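# Slide circuit board under nozzle and press placement head down

## Task

Move the circuit board along its rails until the empty site inside the white frame sits beneath the nozzle, then lower the placement head so the nozzle's white foot rests on that site with its spring visibly compressed.

## Robot and tools

Robot: two arms, left_arm and right_arm, each ending in a five-finger hand (a left hand on left_arm, a right hand on right_arm). Calibrated base positions in the scene frame: left_arm (-0.019, +0.302, 0) m, right_arm (+0.021, -0.250, 0) m, both nearly unrotated. A camera stand sits behind the arms. Loose objects may occasionally get nudged by an outside push.

Scene frame: origin at table-top height, halfway between the nominal arm bases. +z up, +x away from the robot over the table, +y toward left_arm. Image left/right does not match these names. Reported end_effector_position (m) and end_effector_quat_wxyz are in this frame and may be off by a few cm.

Hand point: a point fixed to the palm, about 0.15 m beyond the wrist face and 0.05 m in front of the palm. Its +z runs along straight fingers, +y out of the palm, +x across the palm (away from the thumb on the right hand, toward it on the left). Straight fingers extend 0.06 to 0.07 m past the point and lie 0.06 m behind it along -y. A wrist bracket on the little-finger side can collide with things. The arms track loosely: resting 1 to 3 cm (sometimes 5 cm) off the commanded pose, usually low, is normal and not a contact.

The row (used by both execute_actions and move): always 28 numbers in [-1, 1], covering both arms even if one stays still. Order: left_arm dx, dy, dz, rx, ry, rz; left hand thumb_turn, thumb_bend, index, middle, ring, little, force_limit, speed; then the same 14 for right_arm. The six pose numbers are offsets, not poses: they are measured from that arm's Hand target at the start of the action or move, along scene-frame axes, with rotation (rx, ry, rz as one rotation vector) about the Hand target position. Scale: 1.0 equals 0.6 m or 180 degrees. All zeros re-requests the current Hand target. Each row in a table counts from the same start, not from the previous row; repeating an offset in a new call moves further. Orientation is clipped to within 40 degrees of the measured one per step.

Hand numbers are absolute targets, not offsets: -1 open/straight, +1 closed (thumb_turn +1 puts the thumb opposite the fingers). force_limit maps -1..+1 to about 0..10 N (0..15 N for the two thumb motors). speed rises from near zero at -1 to full at +0.48 and above; use -0.94 or lower for gentle closing. To leave a hand unchanged, resend the eight numbers of its last executed row; if none yet, send its hand_measured six values plus hand_force_limit and hand_speed. Grip span with thumb opposed: about 0.035 to 0.065 m, handles down to about 0.025 m.

execute_actions(actions, cameras): actions is a list of actions; each action is a table of up to 15 rows, one per 1/30 s step; a short table repeats its last row. Images come back only for an empty actions list or when cameras names them (["all"], [] for none).

move(target, speed, blend, blocking, cameras): target is one 28-number row or a list of up to 15 rows, all offsets from the same starting Hand targets. speed in m/s per arm path, 0.002 to 4.3, default 0.25 (turns up to twice that in rad/s); one value or one per target. blend in m rounds corners in a list; 0 stops at each. Paths are straight, ignore obstacles and the other arm, and cap at 10 s. Avoid routing a hand near its own base. blocking=false returns after about 0.5 s while the move continues.

wait(seconds 0 to 10, cameras): lets time pass holding commands. stop(cameras): brakes a running move. zoom_image(camera, region [x0, y0, x1, y1], at most 504 by 504 px) enlarges part of the latest image from cam_head_left, cam_head_right, cam_high, cam_low, cam_left_wrist or cam_right_wrist (all 504x504). show_instructions shows reference pages. finished_scene(scene) ends the current scene irreversibly; pass that scene's number.

Results: robot state per arm (Hand target, hand point pose, joint positions/velocities/torques, hand_measured, hand_stopped_by with moving/target/force/stalled/fault, hand_load_n positive when pushed open), motor temperatures, and for move a 'move:' line with an ending such as done, off_target, moving, held or fault, plus limits like paced or held. done means within 10 mm and 2 degrees at rest; it does not reveal contact. Torques include gravity, carry offsets and noise; numbers 3 and 4 wrap at ±28 N m.

Cautions: touch slowly and with targets only slightly past contact; hard or fast contact and hard presses lower the outcome. Never let anything leave the table, never strike fixed or heavy objects, and keep the two arms from pressing on each other. Avoid overloading fingers. Long stretching or pushing against an unreachable pose heats motors; a MOTOR HOT line warns near 85 °C and at 100 °C the arm drops for a while. To release a push, command the target back behind the hand point. For this job, push the board gently along its rails with the fingers or palm, check alignment with cameras and zoom, then lower the head until the spring visibly compresses, and leave it holding there.

Each tool is called as name(argument=value, ...) on one line, values as JSON.

Reference images:

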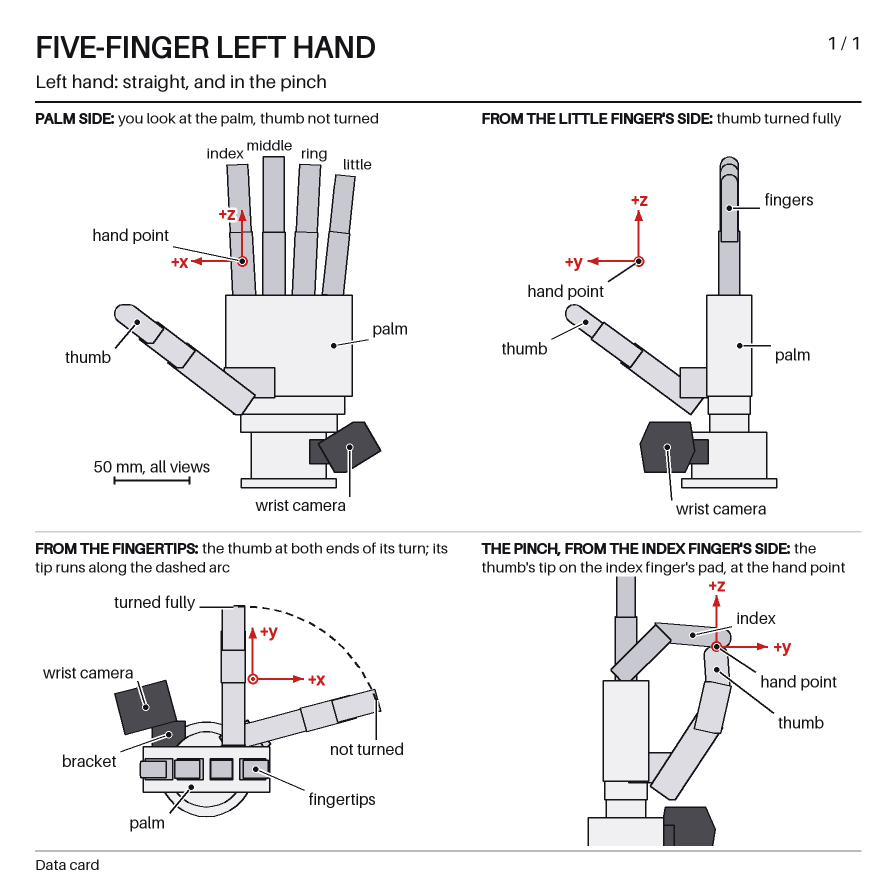

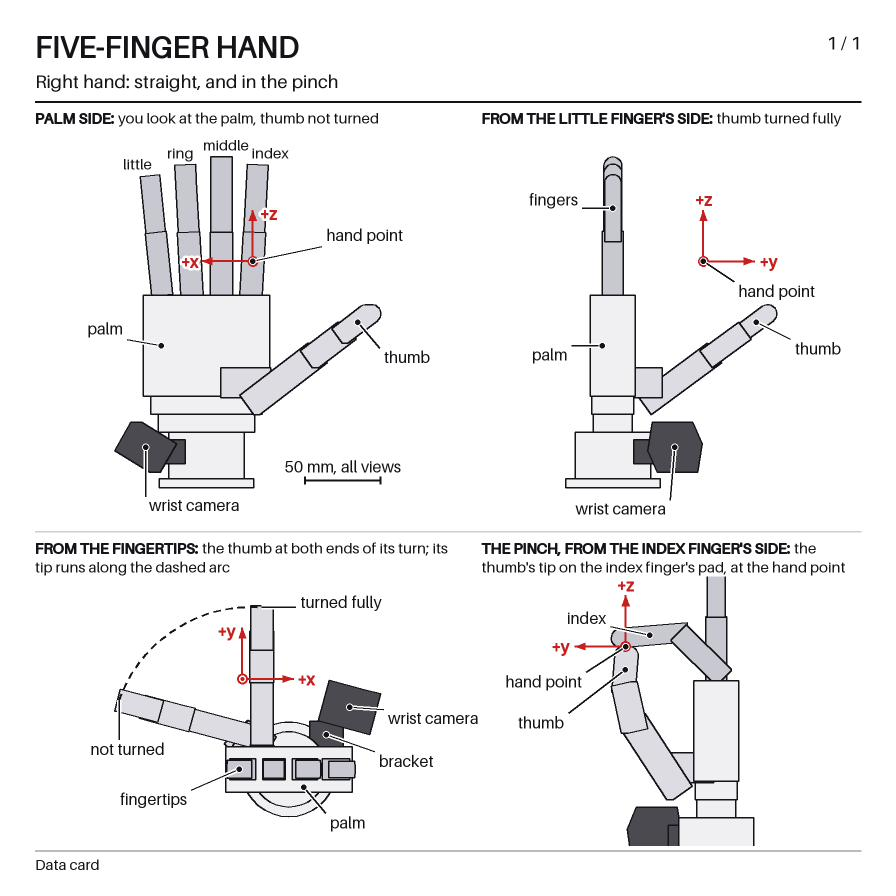

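## Session

execute_actions(actions=[])

Scene clock: 0.00 s.
left_arm: end_effector_position=(+0.2998, -0.1462, +0.1307) hand_measured=(-1.000, -1.000, -1.000, -1.000, -1.000, -1.000) hand_load_n=(+0.0, +0.0, +0.0, +0.0, +0.0, +0.0) hand_stopped_by=(target, target, target, target, target, target) hand_force_limit=0.00 hand_speed=-0.80 end_effector_quat_wxyz=(-0.287, +0.834, -0.290, +0.372) | right_arm: end_effector_position=(+0.4267, -0.2021, +0.2200) hand_measured=(-1.000, -1.000, -1.000, -1.000, -1.000, -1.000) hand_load_n=(+0.0, +0.0, +0.0, +0.0, +0.0, +0.0) hand_stopped_by=(target, target, target, target, target, target) hand_force_limit=0.00 hand_speed=-0.80 end_effector_quat_wxyz=(-0.030, +0.993, -0.110, -0.026)
Joint positions: left_arm=[-1.216 1.645 1.207 -1.074 -0.976 -2.08] | right_arm=[0.177 1.563 1.509 -1.548 -0.073 -1.163]
Joint velocities: within noise
Joint torques (N m): no reading
Motor temperatures (°C): left_arm=[29 31 32 29 27 28] | right_arm=[30 36 30 25 25 28]
Heat: left arm: hottest elbow 32 °C; right arm: hottest shoulder 36 °C.
Hand target: left_arm +0.3031, -0.1547, +0.1444; -0.276, +0.836, -0.283, +0.381 | right_arm +0.4325, -0.2010, +0.2237; -0.032, +0.993, -0.110, -0.020

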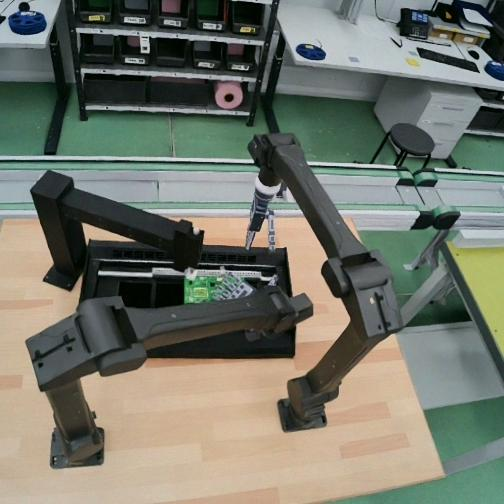

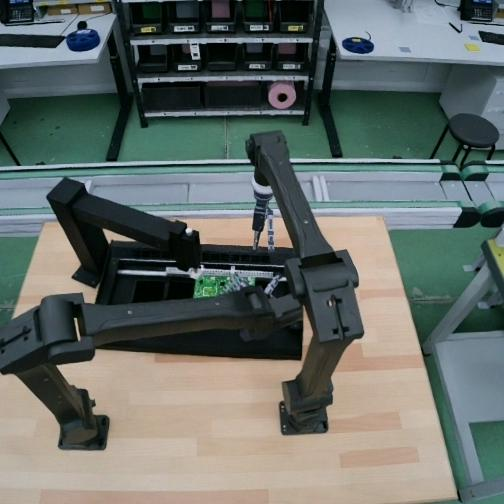

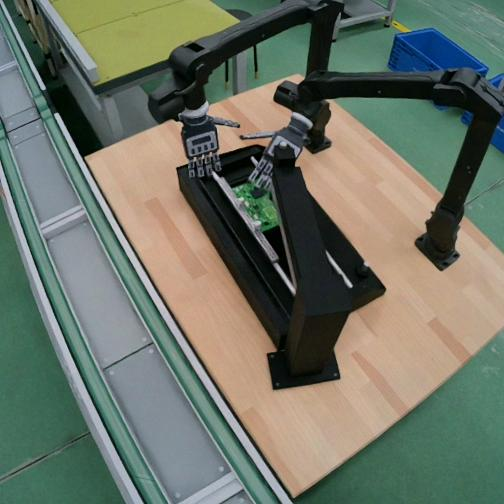

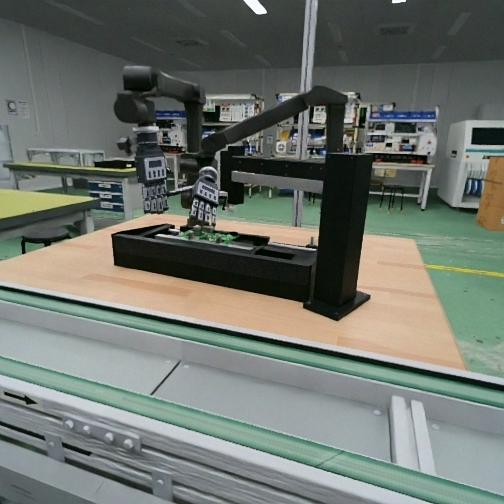

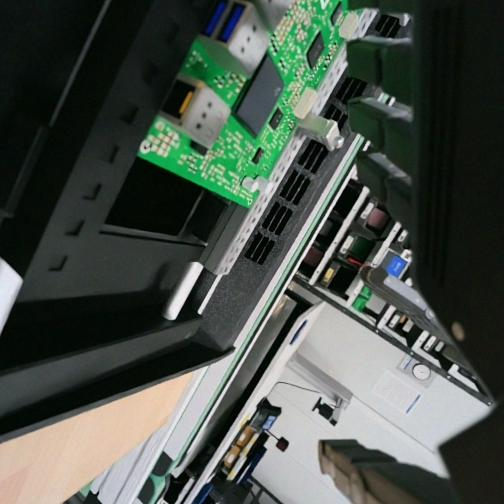

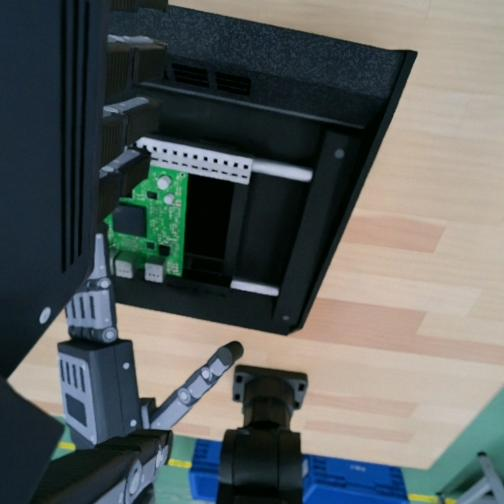

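zoom_image(camera="cam_head_right", region=[80, 160, 330, 370])

zoom_image(camera="cam_head_left", region=[20, 160, 320, 370])

zoom_image(camera="cam_high", region=[160, 100, 400, 340])

zoom_image(camera="cam_low", region=[100, 130, 380, 320])

Scaled by 2.016 from the camera's 504x504 image, which has a finer 720x720 frame.

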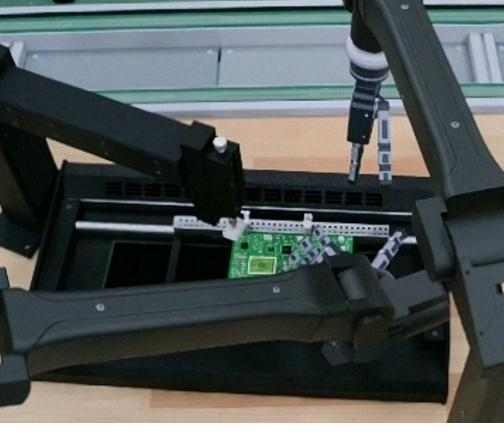

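Scaled by 1.680 from the camera's 504x504 image, which has a finer 720x720 frame.

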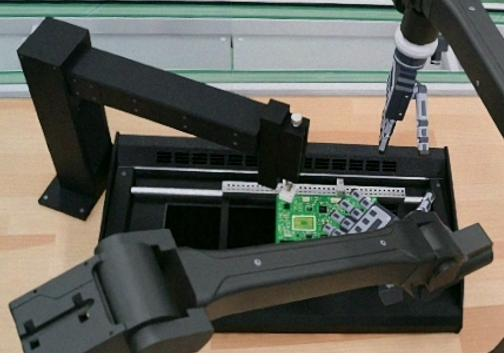

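Scaled by 2.100 from the camera's 504x504 image, which has a finer 720x720 frame.

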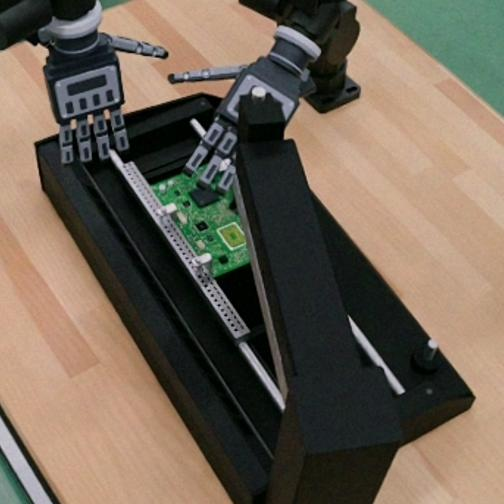

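Scaled by 1.800 from the camera's 504x504 image, which has a finer 720x720 frame.

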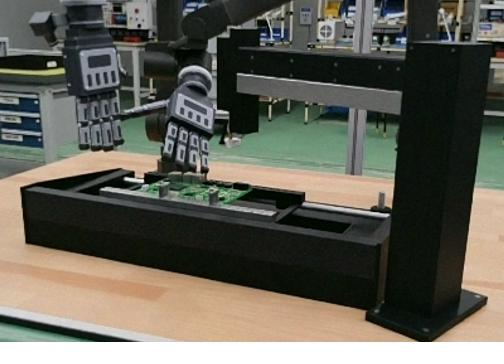

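move(target=[[0,0,0,0,0,0,-1,-1,-1,1,1,1,0,0,0,-0.12,0.12,0,0,0,1,-1,-1,1,1,1,0,0],[-0.16,0,0.18,0,0,0,-1,-1,-1,1,1,1,0,0,-0.221,-0.265,0.12,0.0862,-0.1365,-0.4336,1,-1,-1,1,1,1,0,0],[-0.19,0.541,0.13,0.0947,0.1704,-0.1698,-1,-1,-1,1,1,1,0,0,-0.221,-0.265,0.12,0.0862,-0.1365,-0.4336,1,-1,-1,1,1,1,0,0]], blend=[0.03,0.03,0], speed=[0.2,0.25,0.25], cameras=["all"])

Scene clock: 13.90 s.
left_arm: end_effector_position=(+0.1858, +0.1698, +0.2179) hand_measured=(-1.000, -1.000, -1.000, +1.000, +1.000, -0.644) hand_load_n=(+0.0, +0.0, +0.0, +0.0, +0.0, +0.0) hand_stopped_by=(target, target, target, target, target, force) hand_force_limit=0.00 hand_speed=0.00 end_effector_quat_wxyz=(-0.201, +0.756, -0.604, +0.152) | right_arm: end_effector_position=(+0.2991, -0.3578, +0.2951) hand_measured=(+1.000, -1.000, -1.000, +1.000, +1.000, +1.000) hand_load_n=(+0.0, +0.0, +0.0, +0.0, +0.0, +0.0) hand_stopped_by=(target, target, target, target, target, target) hand_force_limit=0.00 hand_speed=0.00 end_effector_quat_wxyz=(-0.177, +0.683, -0.685, +0.180)
Joint positions: left_arm=[-0.635 0.748 0.876 -1.355 -0.385 -0.783] | right_arm=[-0.541 0.979 1.184 -1.324 -0.246 -0.47]
Joint torques (N m): left_arm=[-0.32 -1.55 7.61 1.01 -0.21 0.06] | right_arm=[0.09 -4.89 8.13 1.68 -0.43 0.07]
Heat: left arm: hottest shoulder 32 °C; right arm: hottest shoulder 36 °C.
Hand target: left_arm +0.1891, +0.1699, +0.2222; -0.202, +0.754, -0.604, +0.163 | right_arm +0.2998, -0.3599, +0.2957; -0.181, +0.674, -0.692, +0.186
Off the commanded pose: left_arm 0.006 m, 1 deg | right_arm 0.002 m, 2 deg.
move: done; blend cut to 0 m at target 1

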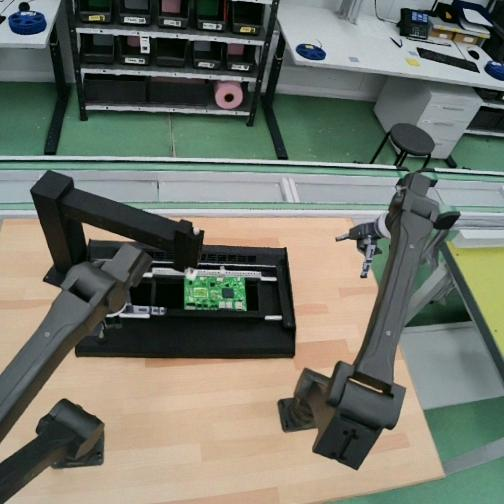

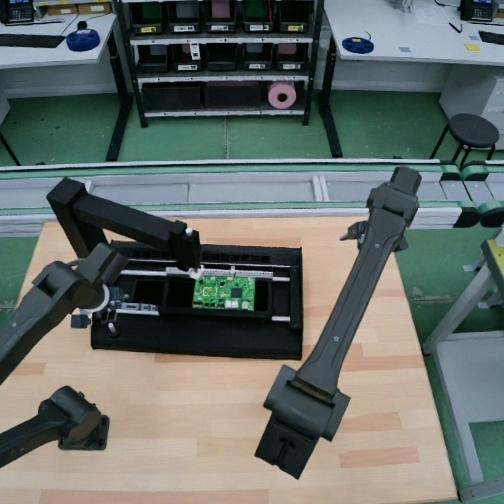

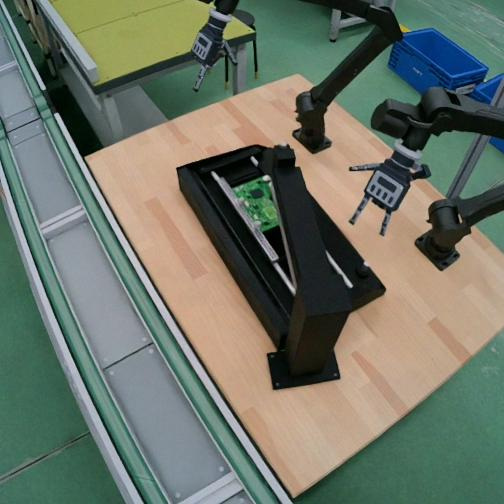

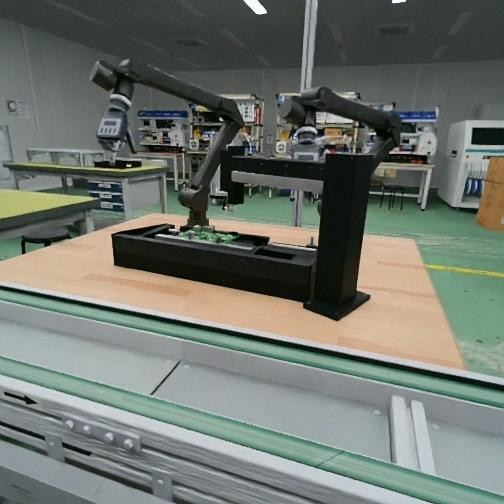

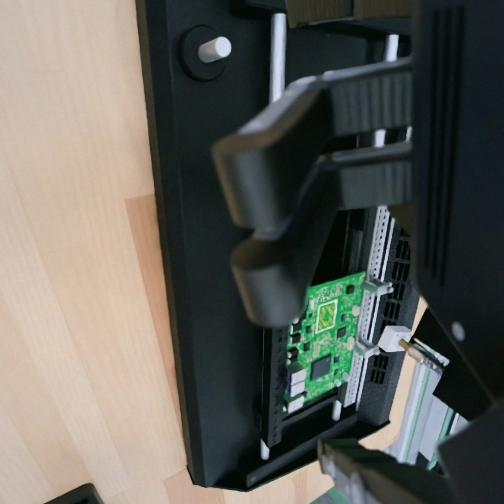

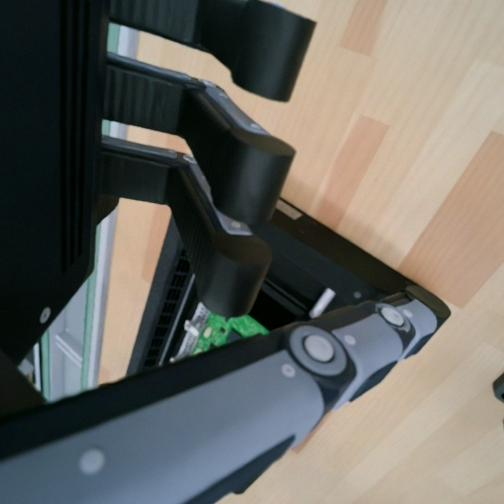

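zoom_image(camera="cam_head_right", region=[90, 210, 310, 360])

zoom_image(camera="cam_head_left", region=[80, 210, 300, 360])

zoom_image(camera="cam_left_wrist", region=[240, 180, 450, 490])

zoom_image(camera="cam_high", region=[160, 120, 400, 340])

zoom_image(camera="cam_low", region=[110, 140, 330, 300])

Scaled by 2.291 from the camera's 504x504 image, which has a finer 720x720 frame.

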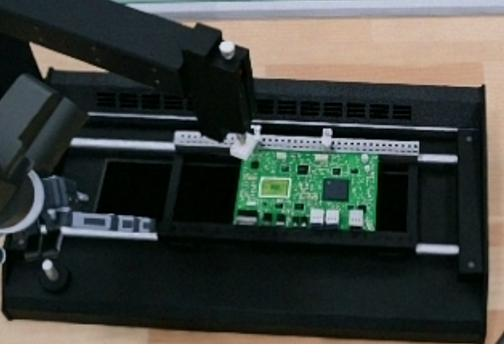

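Scaled by 2.291 from the camera's 504x504 image, which has a finer 720x720 frame.

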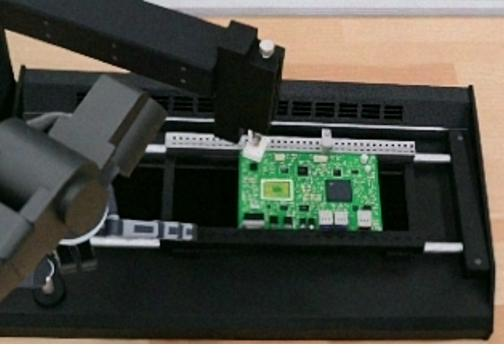

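Scaled by 1.626 from the camera's 504x504 image, which has a finer 720x720 frame.

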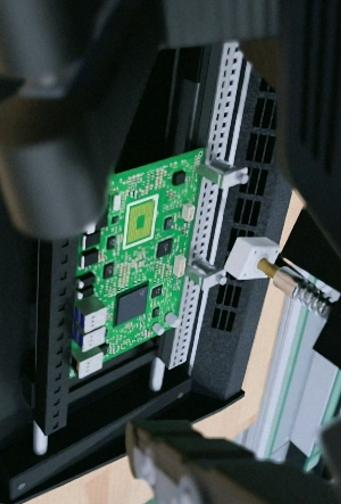

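Scaled by 2.100 from the camera's 504x504 image, which has a finer 720x720 frame.

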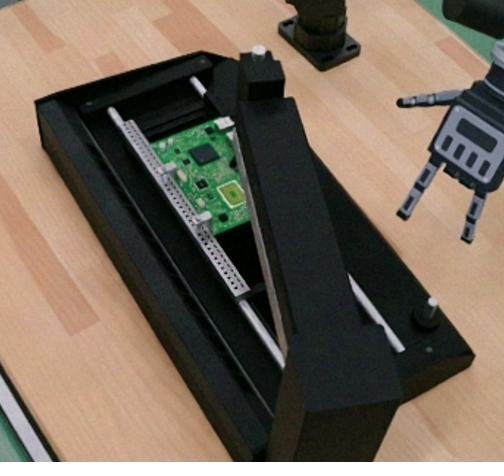

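Scaled by 2.291 from the camera's 504x504 image, which has a finer 720x720 frame.

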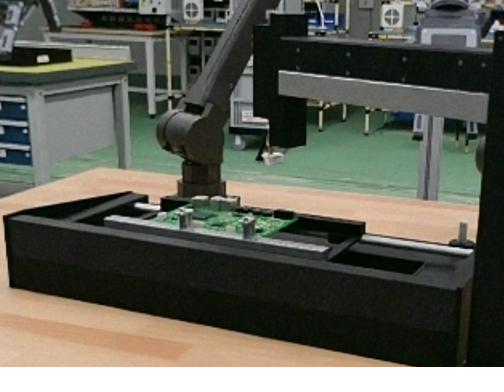

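move(target=[[0,0,0,0,0,0,-1,-1,-1,1,1,0.95,0,-0.5,-0.0613,0.3198,-0.16,0,0,0,1,-1,-1,1,1,1,0,0],[0,0,0,0,0,0,-1,-1,-1,1,1,0.95,0,-0.5,-0.0613,0.3198,-0.276,0,0,0,1,-1,-1,1,1,1,0,0]], blend=[0.03,0], speed=[0.25,0.15], cameras=["cam_head_left","cam_head_right","cam_high","cam_left_wrist","cam_right_wrist"])

Scene clock: 19.83 s.
left_arm: end_effector_position=(+0.1858, +0.1698, +0.2179) hand_measured=(-1.000, -1.000, -1.000, +1.000, +1.000, +0.950) hand_load_n=(+0.0, +0.0, +0.0, +0.0, +0.0, +0.0) hand_stopped_by=(target, target, target, target, target, target) hand_force_limit=0.00 hand_speed=-0.50 end_effector_quat_wxyz=(-0.201, +0.755, -0.605, +0.152) | right_arm: end_effector_position=(+0.2611, -0.1720, +0.1337) hand_measured=(+1.000, -1.000, -1.000, +1.000, +1.000, +1.000) hand_load_n=(+0.0, +0.0, +0.0, +0.0, +0.0, +0.0) hand_stopped_by=(target, target, target, target, target, target) hand_force_limit=0.00 hand_speed=0.00 end_effector_quat_wxyz=(-0.179, +0.676, -0.690, +0.188)
Joint positions: left_arm=[-0.634 0.748 0.876 -1.355 -0.384 -0.781] | right_arm=[0.24 0.726 0.632 -0.969 0.141 0.236]
Joint torques (N m): left_arm=[-0.44 -1.55 7.64 1.01 -0.22 0.03] | right_arm=[1.96 0.62 8.46 2.02 0.04 0.1]
Heat: left arm: hottest elbow 33 °C; right arm: hottest shoulder 36 °C.
Hand target: left_arm +0.1891, +0.1699, +0.2222; -0.202, +0.754, -0.604, +0.163 | right_arm +0.2630, -0.1681, +0.1300; -0.181, +0.674, -0.692, +0.186
Off the commanded pose: left_arm 0.005 m, 1 deg | right_arm 0.006 m, 0 deg.
move: done; blend cut to 0 m at target 1
Images, in order (width x height): cam_head_left 504x504, cam_head_right 504x504, cam_high 504x504, cam_left_wrist 504x504, cam_right_wrist 504x504.

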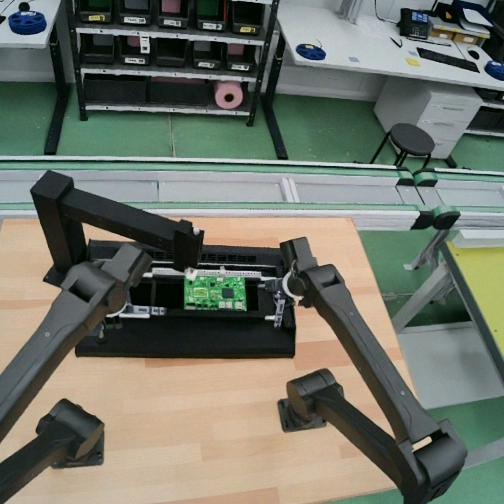

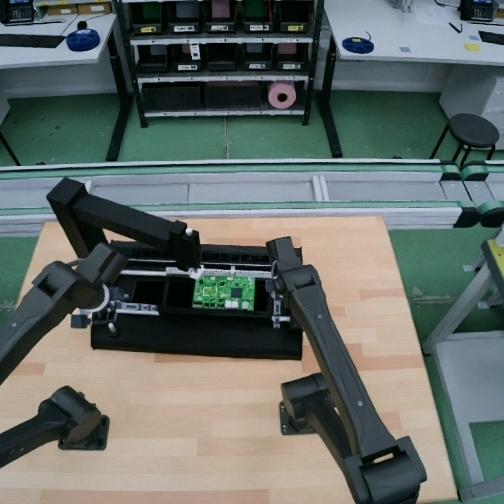

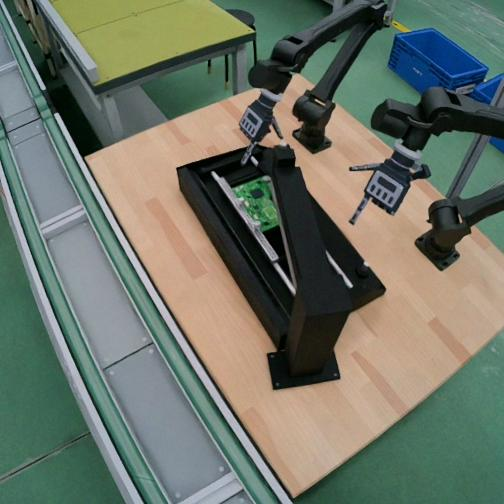

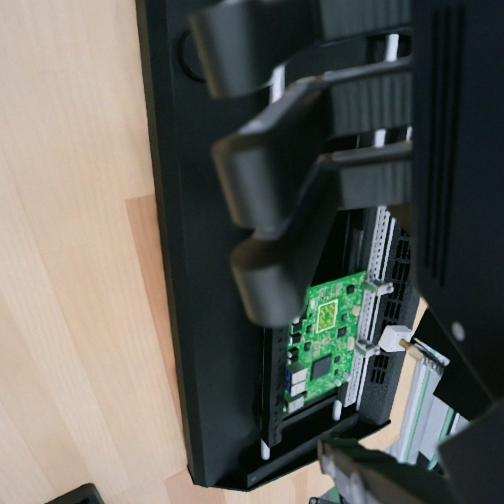

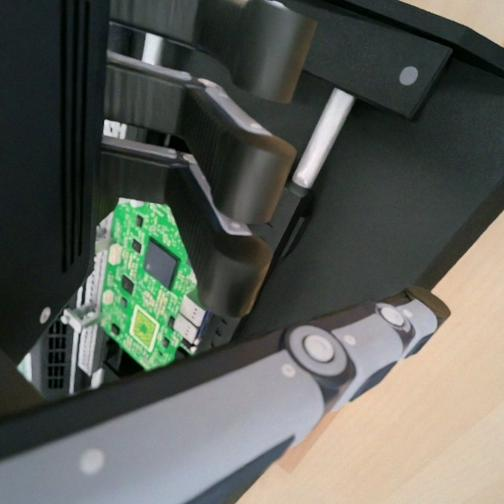

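zoom_image(camera="cam_head_left", region=[180, 230, 320, 340])

zoom_image(camera="cam_head_right", region=[180, 230, 320, 340])

zoom_image(camera="cam_high", region=[170, 110, 310, 250])

Scaled by 3.600 from the camera's 504x504 image, which has a finer 720x720 frame.

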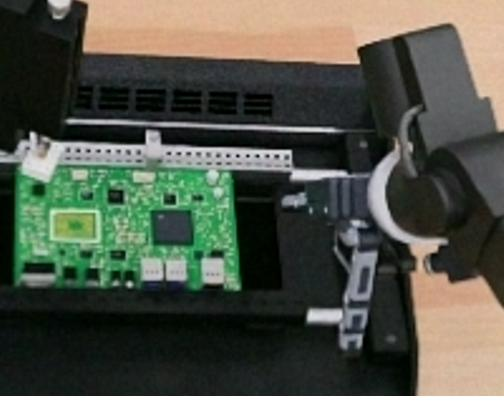

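Scaled by 3.600 from the camera's 504x504 image, which has a finer 720x720 frame.

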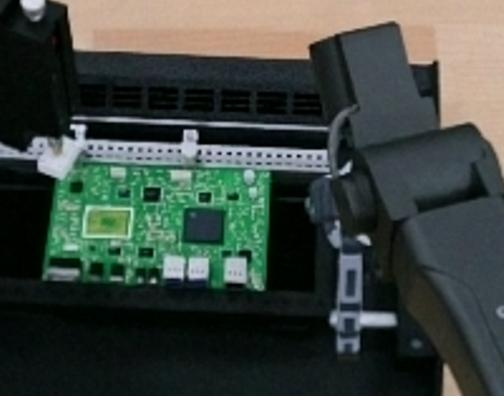

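Scaled by 3.600 from the camera's 504x504 image, which has a finer 720x720 frame.

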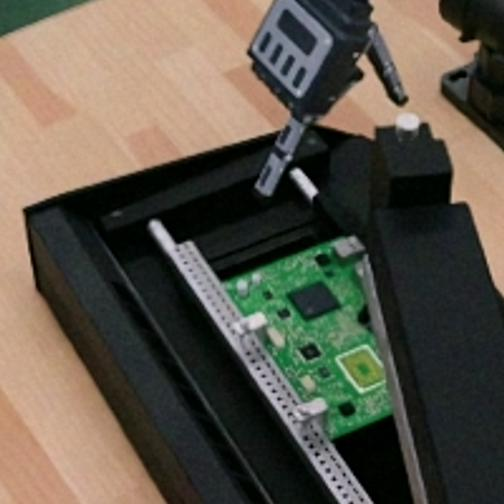

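move(target=[[0,0,0,0,0,0,-1,-1,-1,1,1,0.95,0,-0.5,0.003,0.027,0,0,0,0,1,-1,-1,1,1,1,0,0],[0,0,0,0,0,0,-1,-1,-1,1,1,0.95,0,-0.5,0.003,0.027,-0.0953,0,0,0,1,-1,-1,1,1,1,0,0]], speed=[0.1,0.06], cameras=["cam_head_left","cam_head_right","cam_high","cam_left_wrist","cam_low"])

Scene clock: 24.23 s.
left_arm: end_effector_position=(+0.1858, +0.1698, +0.2179) hand_measured=(-1.000, -1.000, -1.000, +1.000, +1.000, +0.950) hand_load_n=(+0.0, +0.0, +0.0, +0.0, +0.0, +0.0) hand_stopped_by=(target, target, target, target, target, target) hand_force_limit=0.00 hand_speed=-0.50 end_effector_quat_wxyz=(-0.201, +0.755, -0.605, +0.152) | right_arm: end_effector_position=(+0.2641, -0.1557, +0.0766) hand_measured=(+1.000, -1.000, -1.000, +1.000, +1.000, +1.000) hand_load_n=(+0.0, -0.5, +0.0, +0.0, +0.0, +0.0) hand_stopped_by=(target, target, target, target, target, target) hand_force_limit=0.00 hand_speed=0.00 end_effector_quat_wxyz=(-0.180, +0.675, -0.690, +0.188)
Joint positions: left_arm=[-0.634 0.748 0.876 -1.355 -0.384 -0.781] | right_arm=[0.312 0.798 0.508 -0.783 0.177 0.3]
Joint torques (N m): left_arm=[-0.38 -1.55 7.64 1.01 -0.22 0.04] | right_arm=[1.9 -0.67 8.23 1.63 0.05 0.07]
Heat: left arm: hottest elbow 33 °C; right arm: hottest shoulder 36 °C.
Hand target: left_arm +0.1891, +0.1699, +0.2222; -0.202, +0.754, -0.604, +0.163 | right_arm +0.2649, -0.1519, +0.0729; -0.181, +0.674, -0.692, +0.186
Off the commanded pose: left_arm 0.005 m, 1 deg | right_arm 0.005 m, 0 deg.
move: done
Images, in order (width x height): cam_head_left 504x504, cam_head_right 504x504, cam_high 504x504, cam_low 504x504, cam_left_wrist 504x504.

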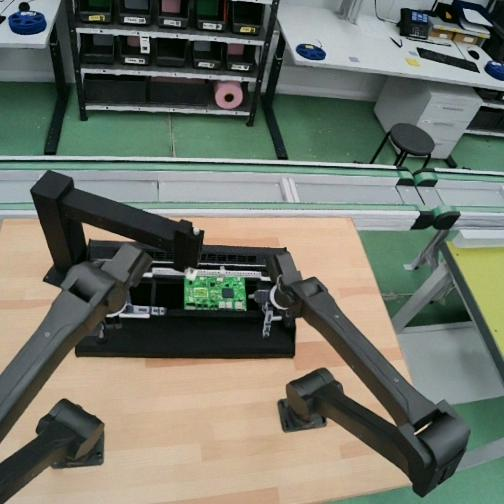

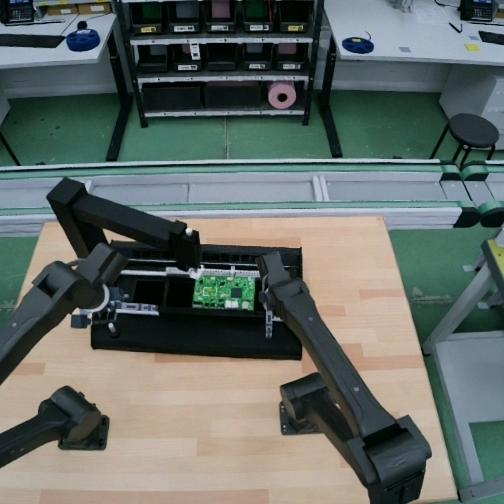

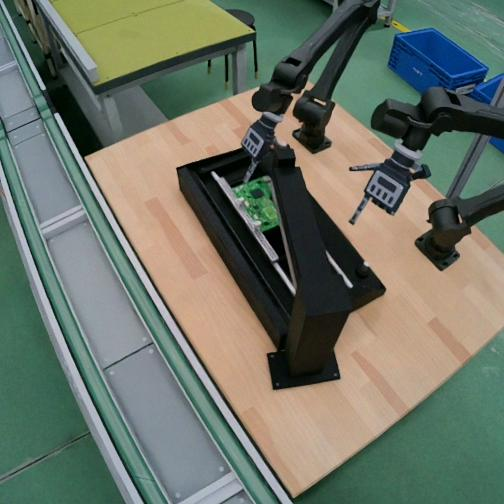

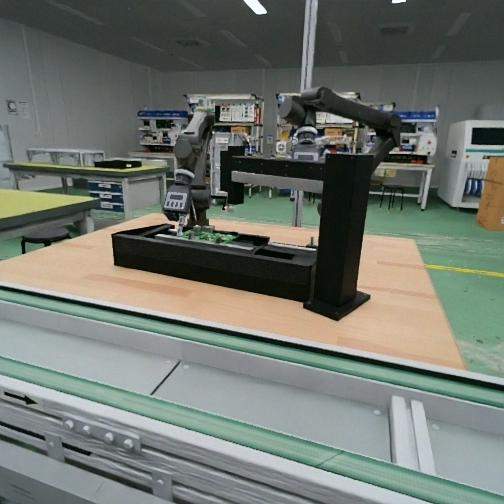

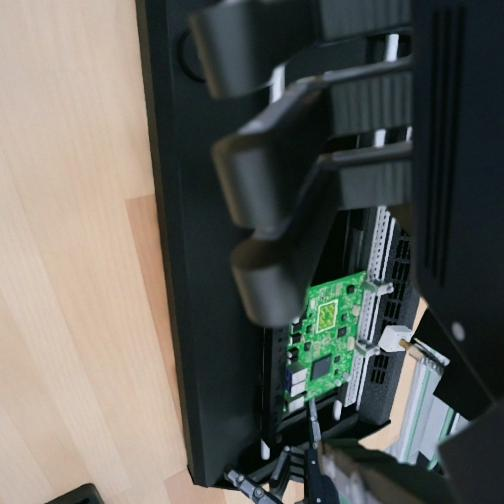

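zoom_image(camera="cam_left_wrist", region=[250, 260, 410, 460])

zoom_image(camera="cam_head_left", region=[180, 230, 320, 340])

zoom_image(camera="cam_high", region=[170, 110, 310, 250])

Scaled by 2.520 from the camera's 504x504 image, which has a finer 720x720 frame.

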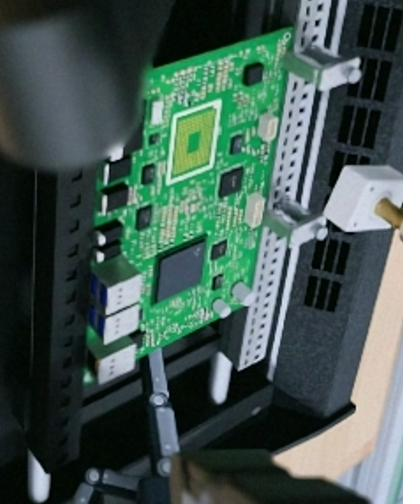

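Scaled by 3.600 from the camera's 504x504 image, which has a finer 720x720 frame.

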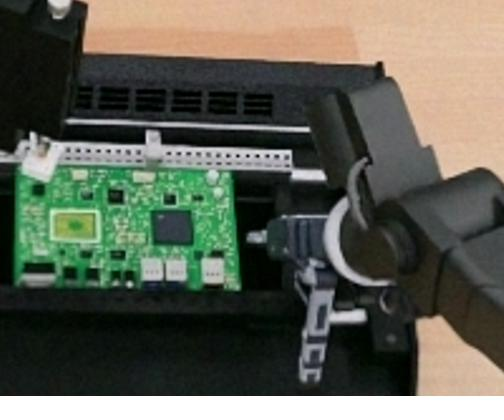

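Scaled by 3.600 from the camera's 504x504 image, which has a finer 720x720 frame.

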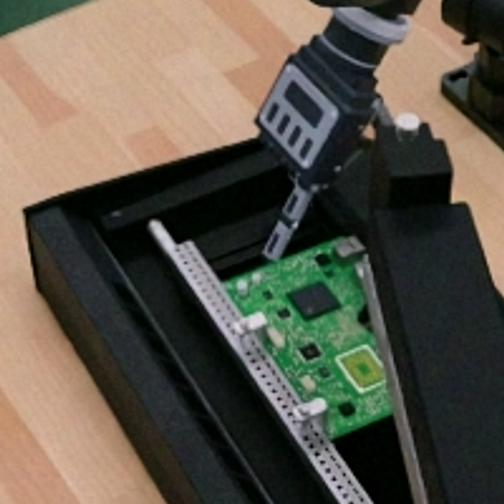

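move(target=[0,0,0,0,0,0,-1,-1,-1,1,1,0.95,0,-0.5,0.0034,0.0749,0,0,0,0,1,-1,-1,1,1,1,0,0], speed=0.05, cameras=["cam_left_wrist"])

zoom_image(camera="cam_left_wrist", region=[250, 260, 410, 460])

Scene clock: 26.70 s.
left_arm: end_effector_position=(+0.1858, +0.1698, +0.2179) hand_measured=(-1.000, -1.000, -1.000, +1.000, +1.000, +0.950) hand_load_n=(+0.0, +0.0, +0.0, +0.0, +0.0, +0.0) hand_stopped_by=(target, target, target, target, target, target) hand_force_limit=0.00 hand_speed=-0.50 end_effector_quat_wxyz=(-0.201, +0.755, -0.605, +0.152) | right_arm: end_effector_position=(+0.2603, -0.1353, +0.0643) hand_measured=(+1.000, -1.000, -1.000, +1.000, +1.000, +1.000) hand_load_n=(+0.0, +0.0, +0.0, +0.0, +0.0, +0.5) hand_stopped_by=(target, target, target, target, target, target) hand_force_limit=0.00 hand_speed=0.00 end_effector_quat_wxyz=(-0.158, +0.662, -0.703, +0.208)
Joint positions: left_arm=[-0.634 0.748 0.876 -1.355 -0.384 -0.781] | right_arm=[0.46 0.857 0.508 -0.783 0.305 0.463]
Joint torques (N m): left_arm=[-0.44 -1.49 7.62 1.01 -0.22 0.04] | right_arm=[4.72 0.62 11.26 1.76 -1.62 0.06]
Heat: left arm: hottest elbow 33 °C; right arm: hottest shoulder 36 °C.
Hand target: left_arm +0.1891, +0.1699, +0.2222; -0.202, +0.754, -0.604, +0.163 | right_arm +0.2669, -0.1069, +0.0729; -0.181, +0.674, -0.692, +0.186
Off the commanded pose: left_arm 0.005 m, 1 deg | right_arm 0.030 m, 4 deg.
move: off_target (right_arm)
Images, in order (width x height): cam_left_wrist 504x504.

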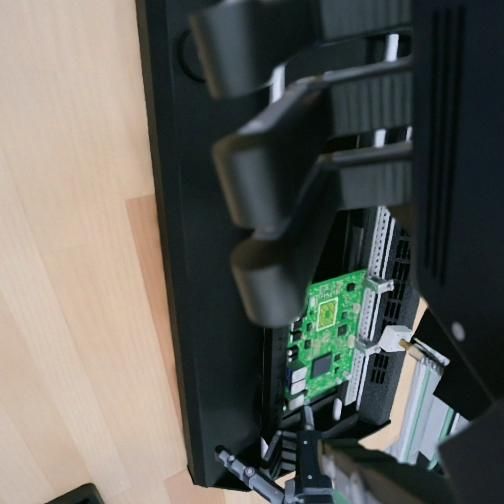

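Scaled by 2.520 from the camera's 504x504 image, which has a finer 720x720 frame.

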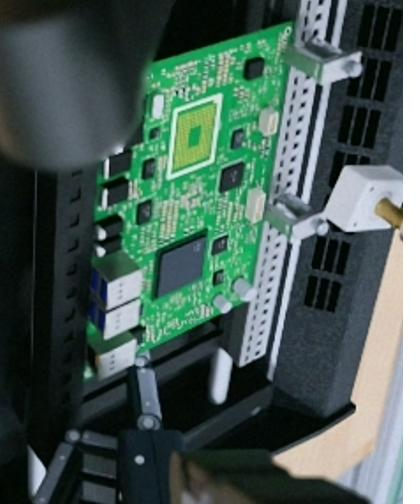

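move(target=[0,0,0,0,0,0,-1,-1,-1,1,1,0.95,0,-0.5,0.0015,0.0333,0.008,0,0,0,1,-1,-1,1,1,1,0,0], speed=0.05, cameras=["cam_left_wrist"])

zoom_image(camera="cam_left_wrist", region=[250, 260, 410, 460])

Scene clock: 28.50 s.
left_arm: end_effector_position=(+0.1858, +0.1698, +0.2179) hand_measured=(-1.000, -1.000, -1.000, +1.000, +1.000, +0.950) hand_load_n=(+0.0, -0.5, +0.0, +0.0, +0.0, +0.0) hand_stopped_by=(target, target, target, target, target, target) hand_force_limit=0.00 hand_speed=-0.50 end_effector_quat_wxyz=(-0.201, +0.755, -0.605, +0.152) | right_arm: end_effector_position=(+0.2621, -0.1177, +0.0648) hand_measured=(+1.000, -1.000, -1.000, +1.000, +1.000, +1.000) hand_load_n=(+0.0, +0.0, +0.0, +0.0, +0.0, +0.0) hand_stopped_by=(target, target, target, target, target, target) hand_force_limit=0.00 hand_speed=0.00 end_effector_quat_wxyz=(-0.156, +0.661, -0.704, +0.209)
Joint positions: left_arm=[-0.634 0.748 0.876 -1.355 -0.384 -0.781] | right_arm=[0.528 0.901 0.533 -0.788 0.336 0.531]
Joint torques (N m): left_arm=[-0.32 -1.61 7.62 0.98 -0.22 0.04] | right_arm=[4.78 0.03 11.93 1.35 -1.61 0]
Heat: left arm: hottest elbow 33 °C; right arm: hottest shoulder 36 °C.
Hand target: left_arm +0.1891, +0.1699, +0.2222; -0.202, +0.754, -0.604, +0.163 | right_arm +0.2678, -0.0869, +0.0778; -0.181, +0.674, -0.692, +0.186
Off the commanded pose: left_arm 0.005 m, 1 deg | right_arm 0.034 m, 4 deg.
move: off_target (right_arm)
Images, in order (width x height): cam_left_wrist 504x504.

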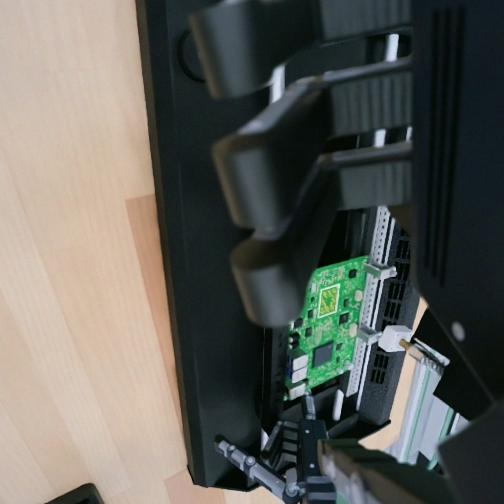

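Scaled by 2.520 from the camera's 504x504 image, which has a finer 720x720 frame.

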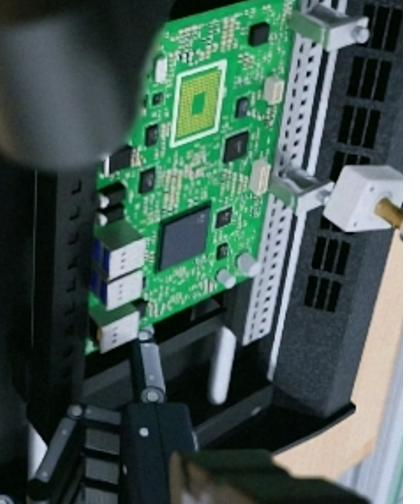

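move(target=[0,0,0,0,0,0,-1,-1,-1,1,1,0.95,0,-0.5,0.0004,0.0092,0.002,0,0,0,1,-1,-1,1,1,1,0,0], speed=0.05, cameras=["cam_head_left","cam_head_right","cam_high","cam_low","cam_left_wrist"])

zoom_image(camera="cam_head_right", region=[160, 220, 300, 320])

zoom_image(camera="cam_head_left", region=[160, 220, 300, 320])

zoom_image(camera="cam_low", region=[160, 180, 280, 260])

zoom_image(camera="cam_left_wrist", region=[250, 240, 450, 420])

Scene clock: 30.37 s.
left_arm: end_effector_position=(+0.1858, +0.1698, +0.2179) hand_measured=(-1.000, -1.000, -1.000, +1.000, +1.000, +0.950) hand_load_n=(+0.0, +0.0, +0.0, +0.0, +0.0, +0.0) hand_stopped_by=(target, target, target, target, target, target) hand_force_limit=0.00 hand_speed=-0.50 end_effector_quat_wxyz=(-0.201, +0.755, -0.605, +0.152) | right_arm: end_effector_position=(+0.2625, -0.1130, +0.0650) hand_measured=(+1.000, -1.000, -1.000, +1.000, +1.000, +1.000) hand_load_n=(+0.0, +0.0, +0.5, +0.0, +0.0, +0.0) hand_stopped_by=(target, target, target, target, target, target) hand_force_limit=0.00 hand_speed=0.00 end_effector_quat_wxyz=(-0.155, +0.661, -0.704, +0.209)
Joint positions: left_arm=[-0.634 0.748 0.876 -1.355 -0.384 -0.781] | right_arm=[0.546 0.914 0.541 -0.79 0.344 0.55]
Joint torques (N m): left_arm=[-0.38 -1.55 7.62 1.05 -0.22 0.04] | right_arm=[4.89 -0.15 11.95 1.31 -1.62 0.06]
Heat: left arm: hottest elbow 33 °C; right arm: hottest shoulder 36 °C.
Hand target: left_arm +0.1891, +0.1699, +0.2222; -0.202, +0.754, -0.604, +0.163 | right_arm +0.2681, -0.0814, +0.0789; -0.181, +0.674, -0.692, +0.186
Off the commanded pose: left_arm 0.005 m, 1 deg | right_arm 0.035 m, 4 deg.
move: off_target (right_arm)
Images, in order (width x height): cam_head_left 504x504, cam_head_right 504x504, cam_high 504x504, cam_low 504x504, cam_left_wrist 504x504.

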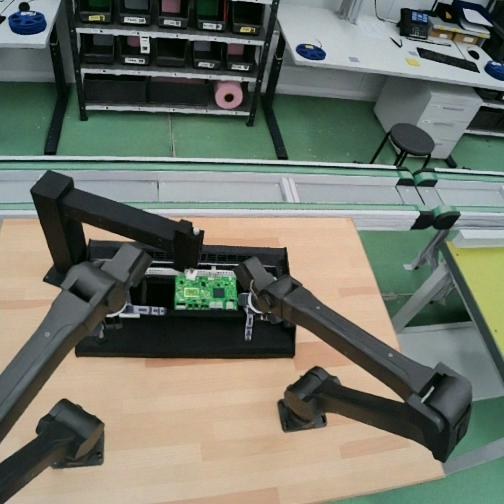

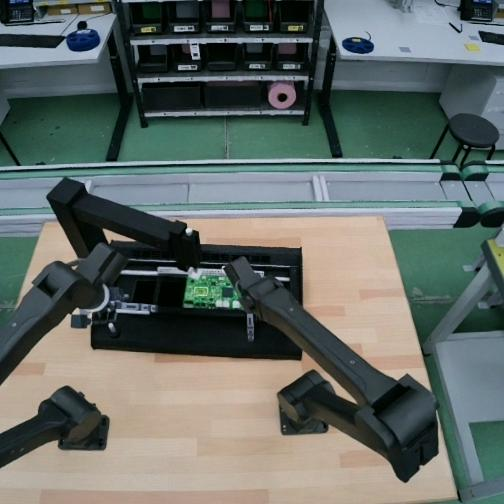

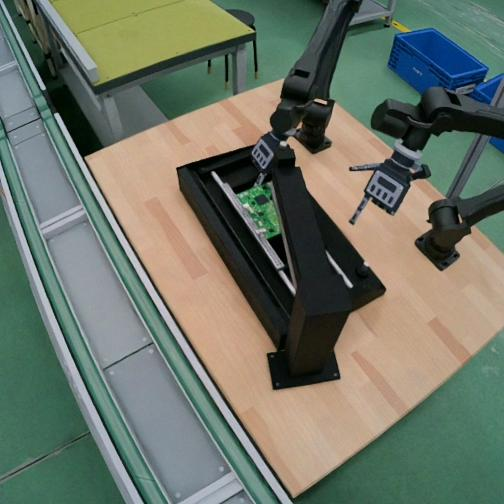

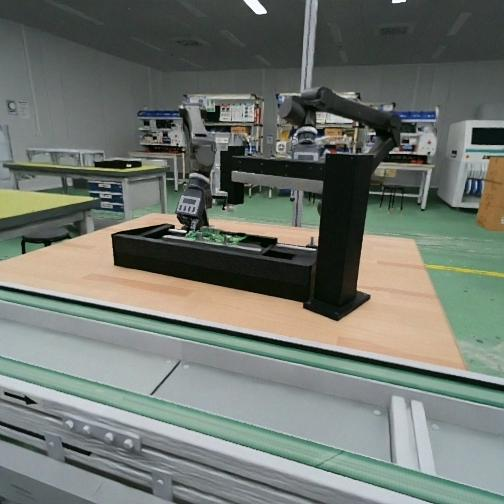

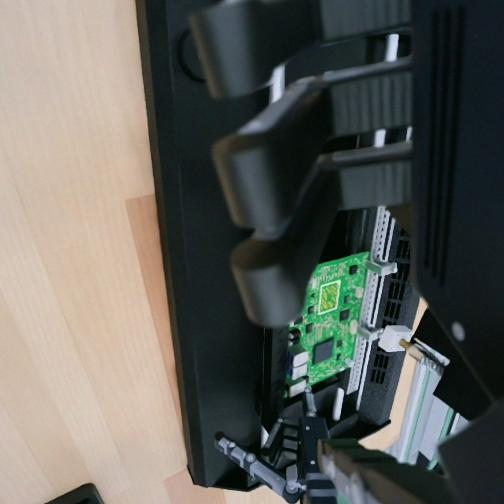

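Scaled by 3.600 from the camera's 504x504 image, which has a finer 720x720 frame.

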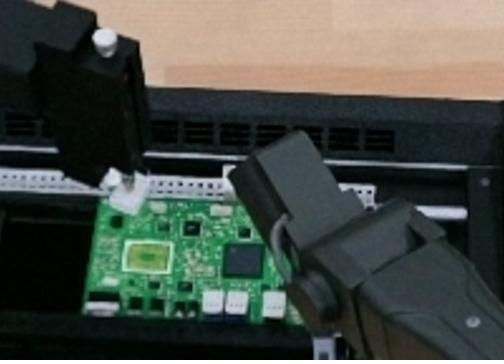

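Scaled by 3.600 from the camera's 504x504 image, which has a finer 720x720 frame.

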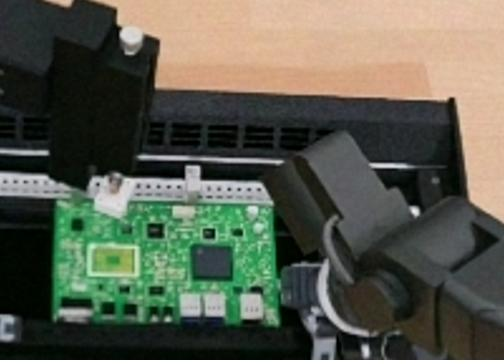

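Scaled by 4.200 from the camera's 504x504 image, which has a finer 720x720 frame.

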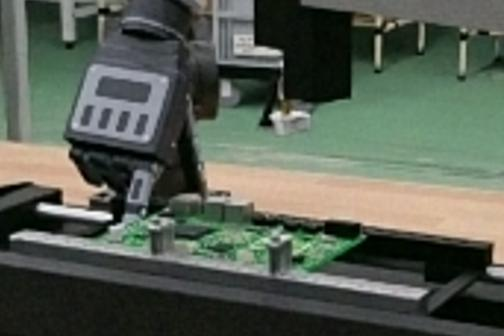

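Scaled by 2.520 from the camera's 504x504 image, which has a finer 720x720 frame.

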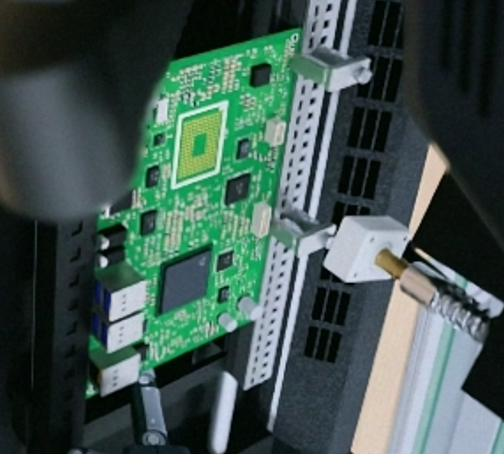

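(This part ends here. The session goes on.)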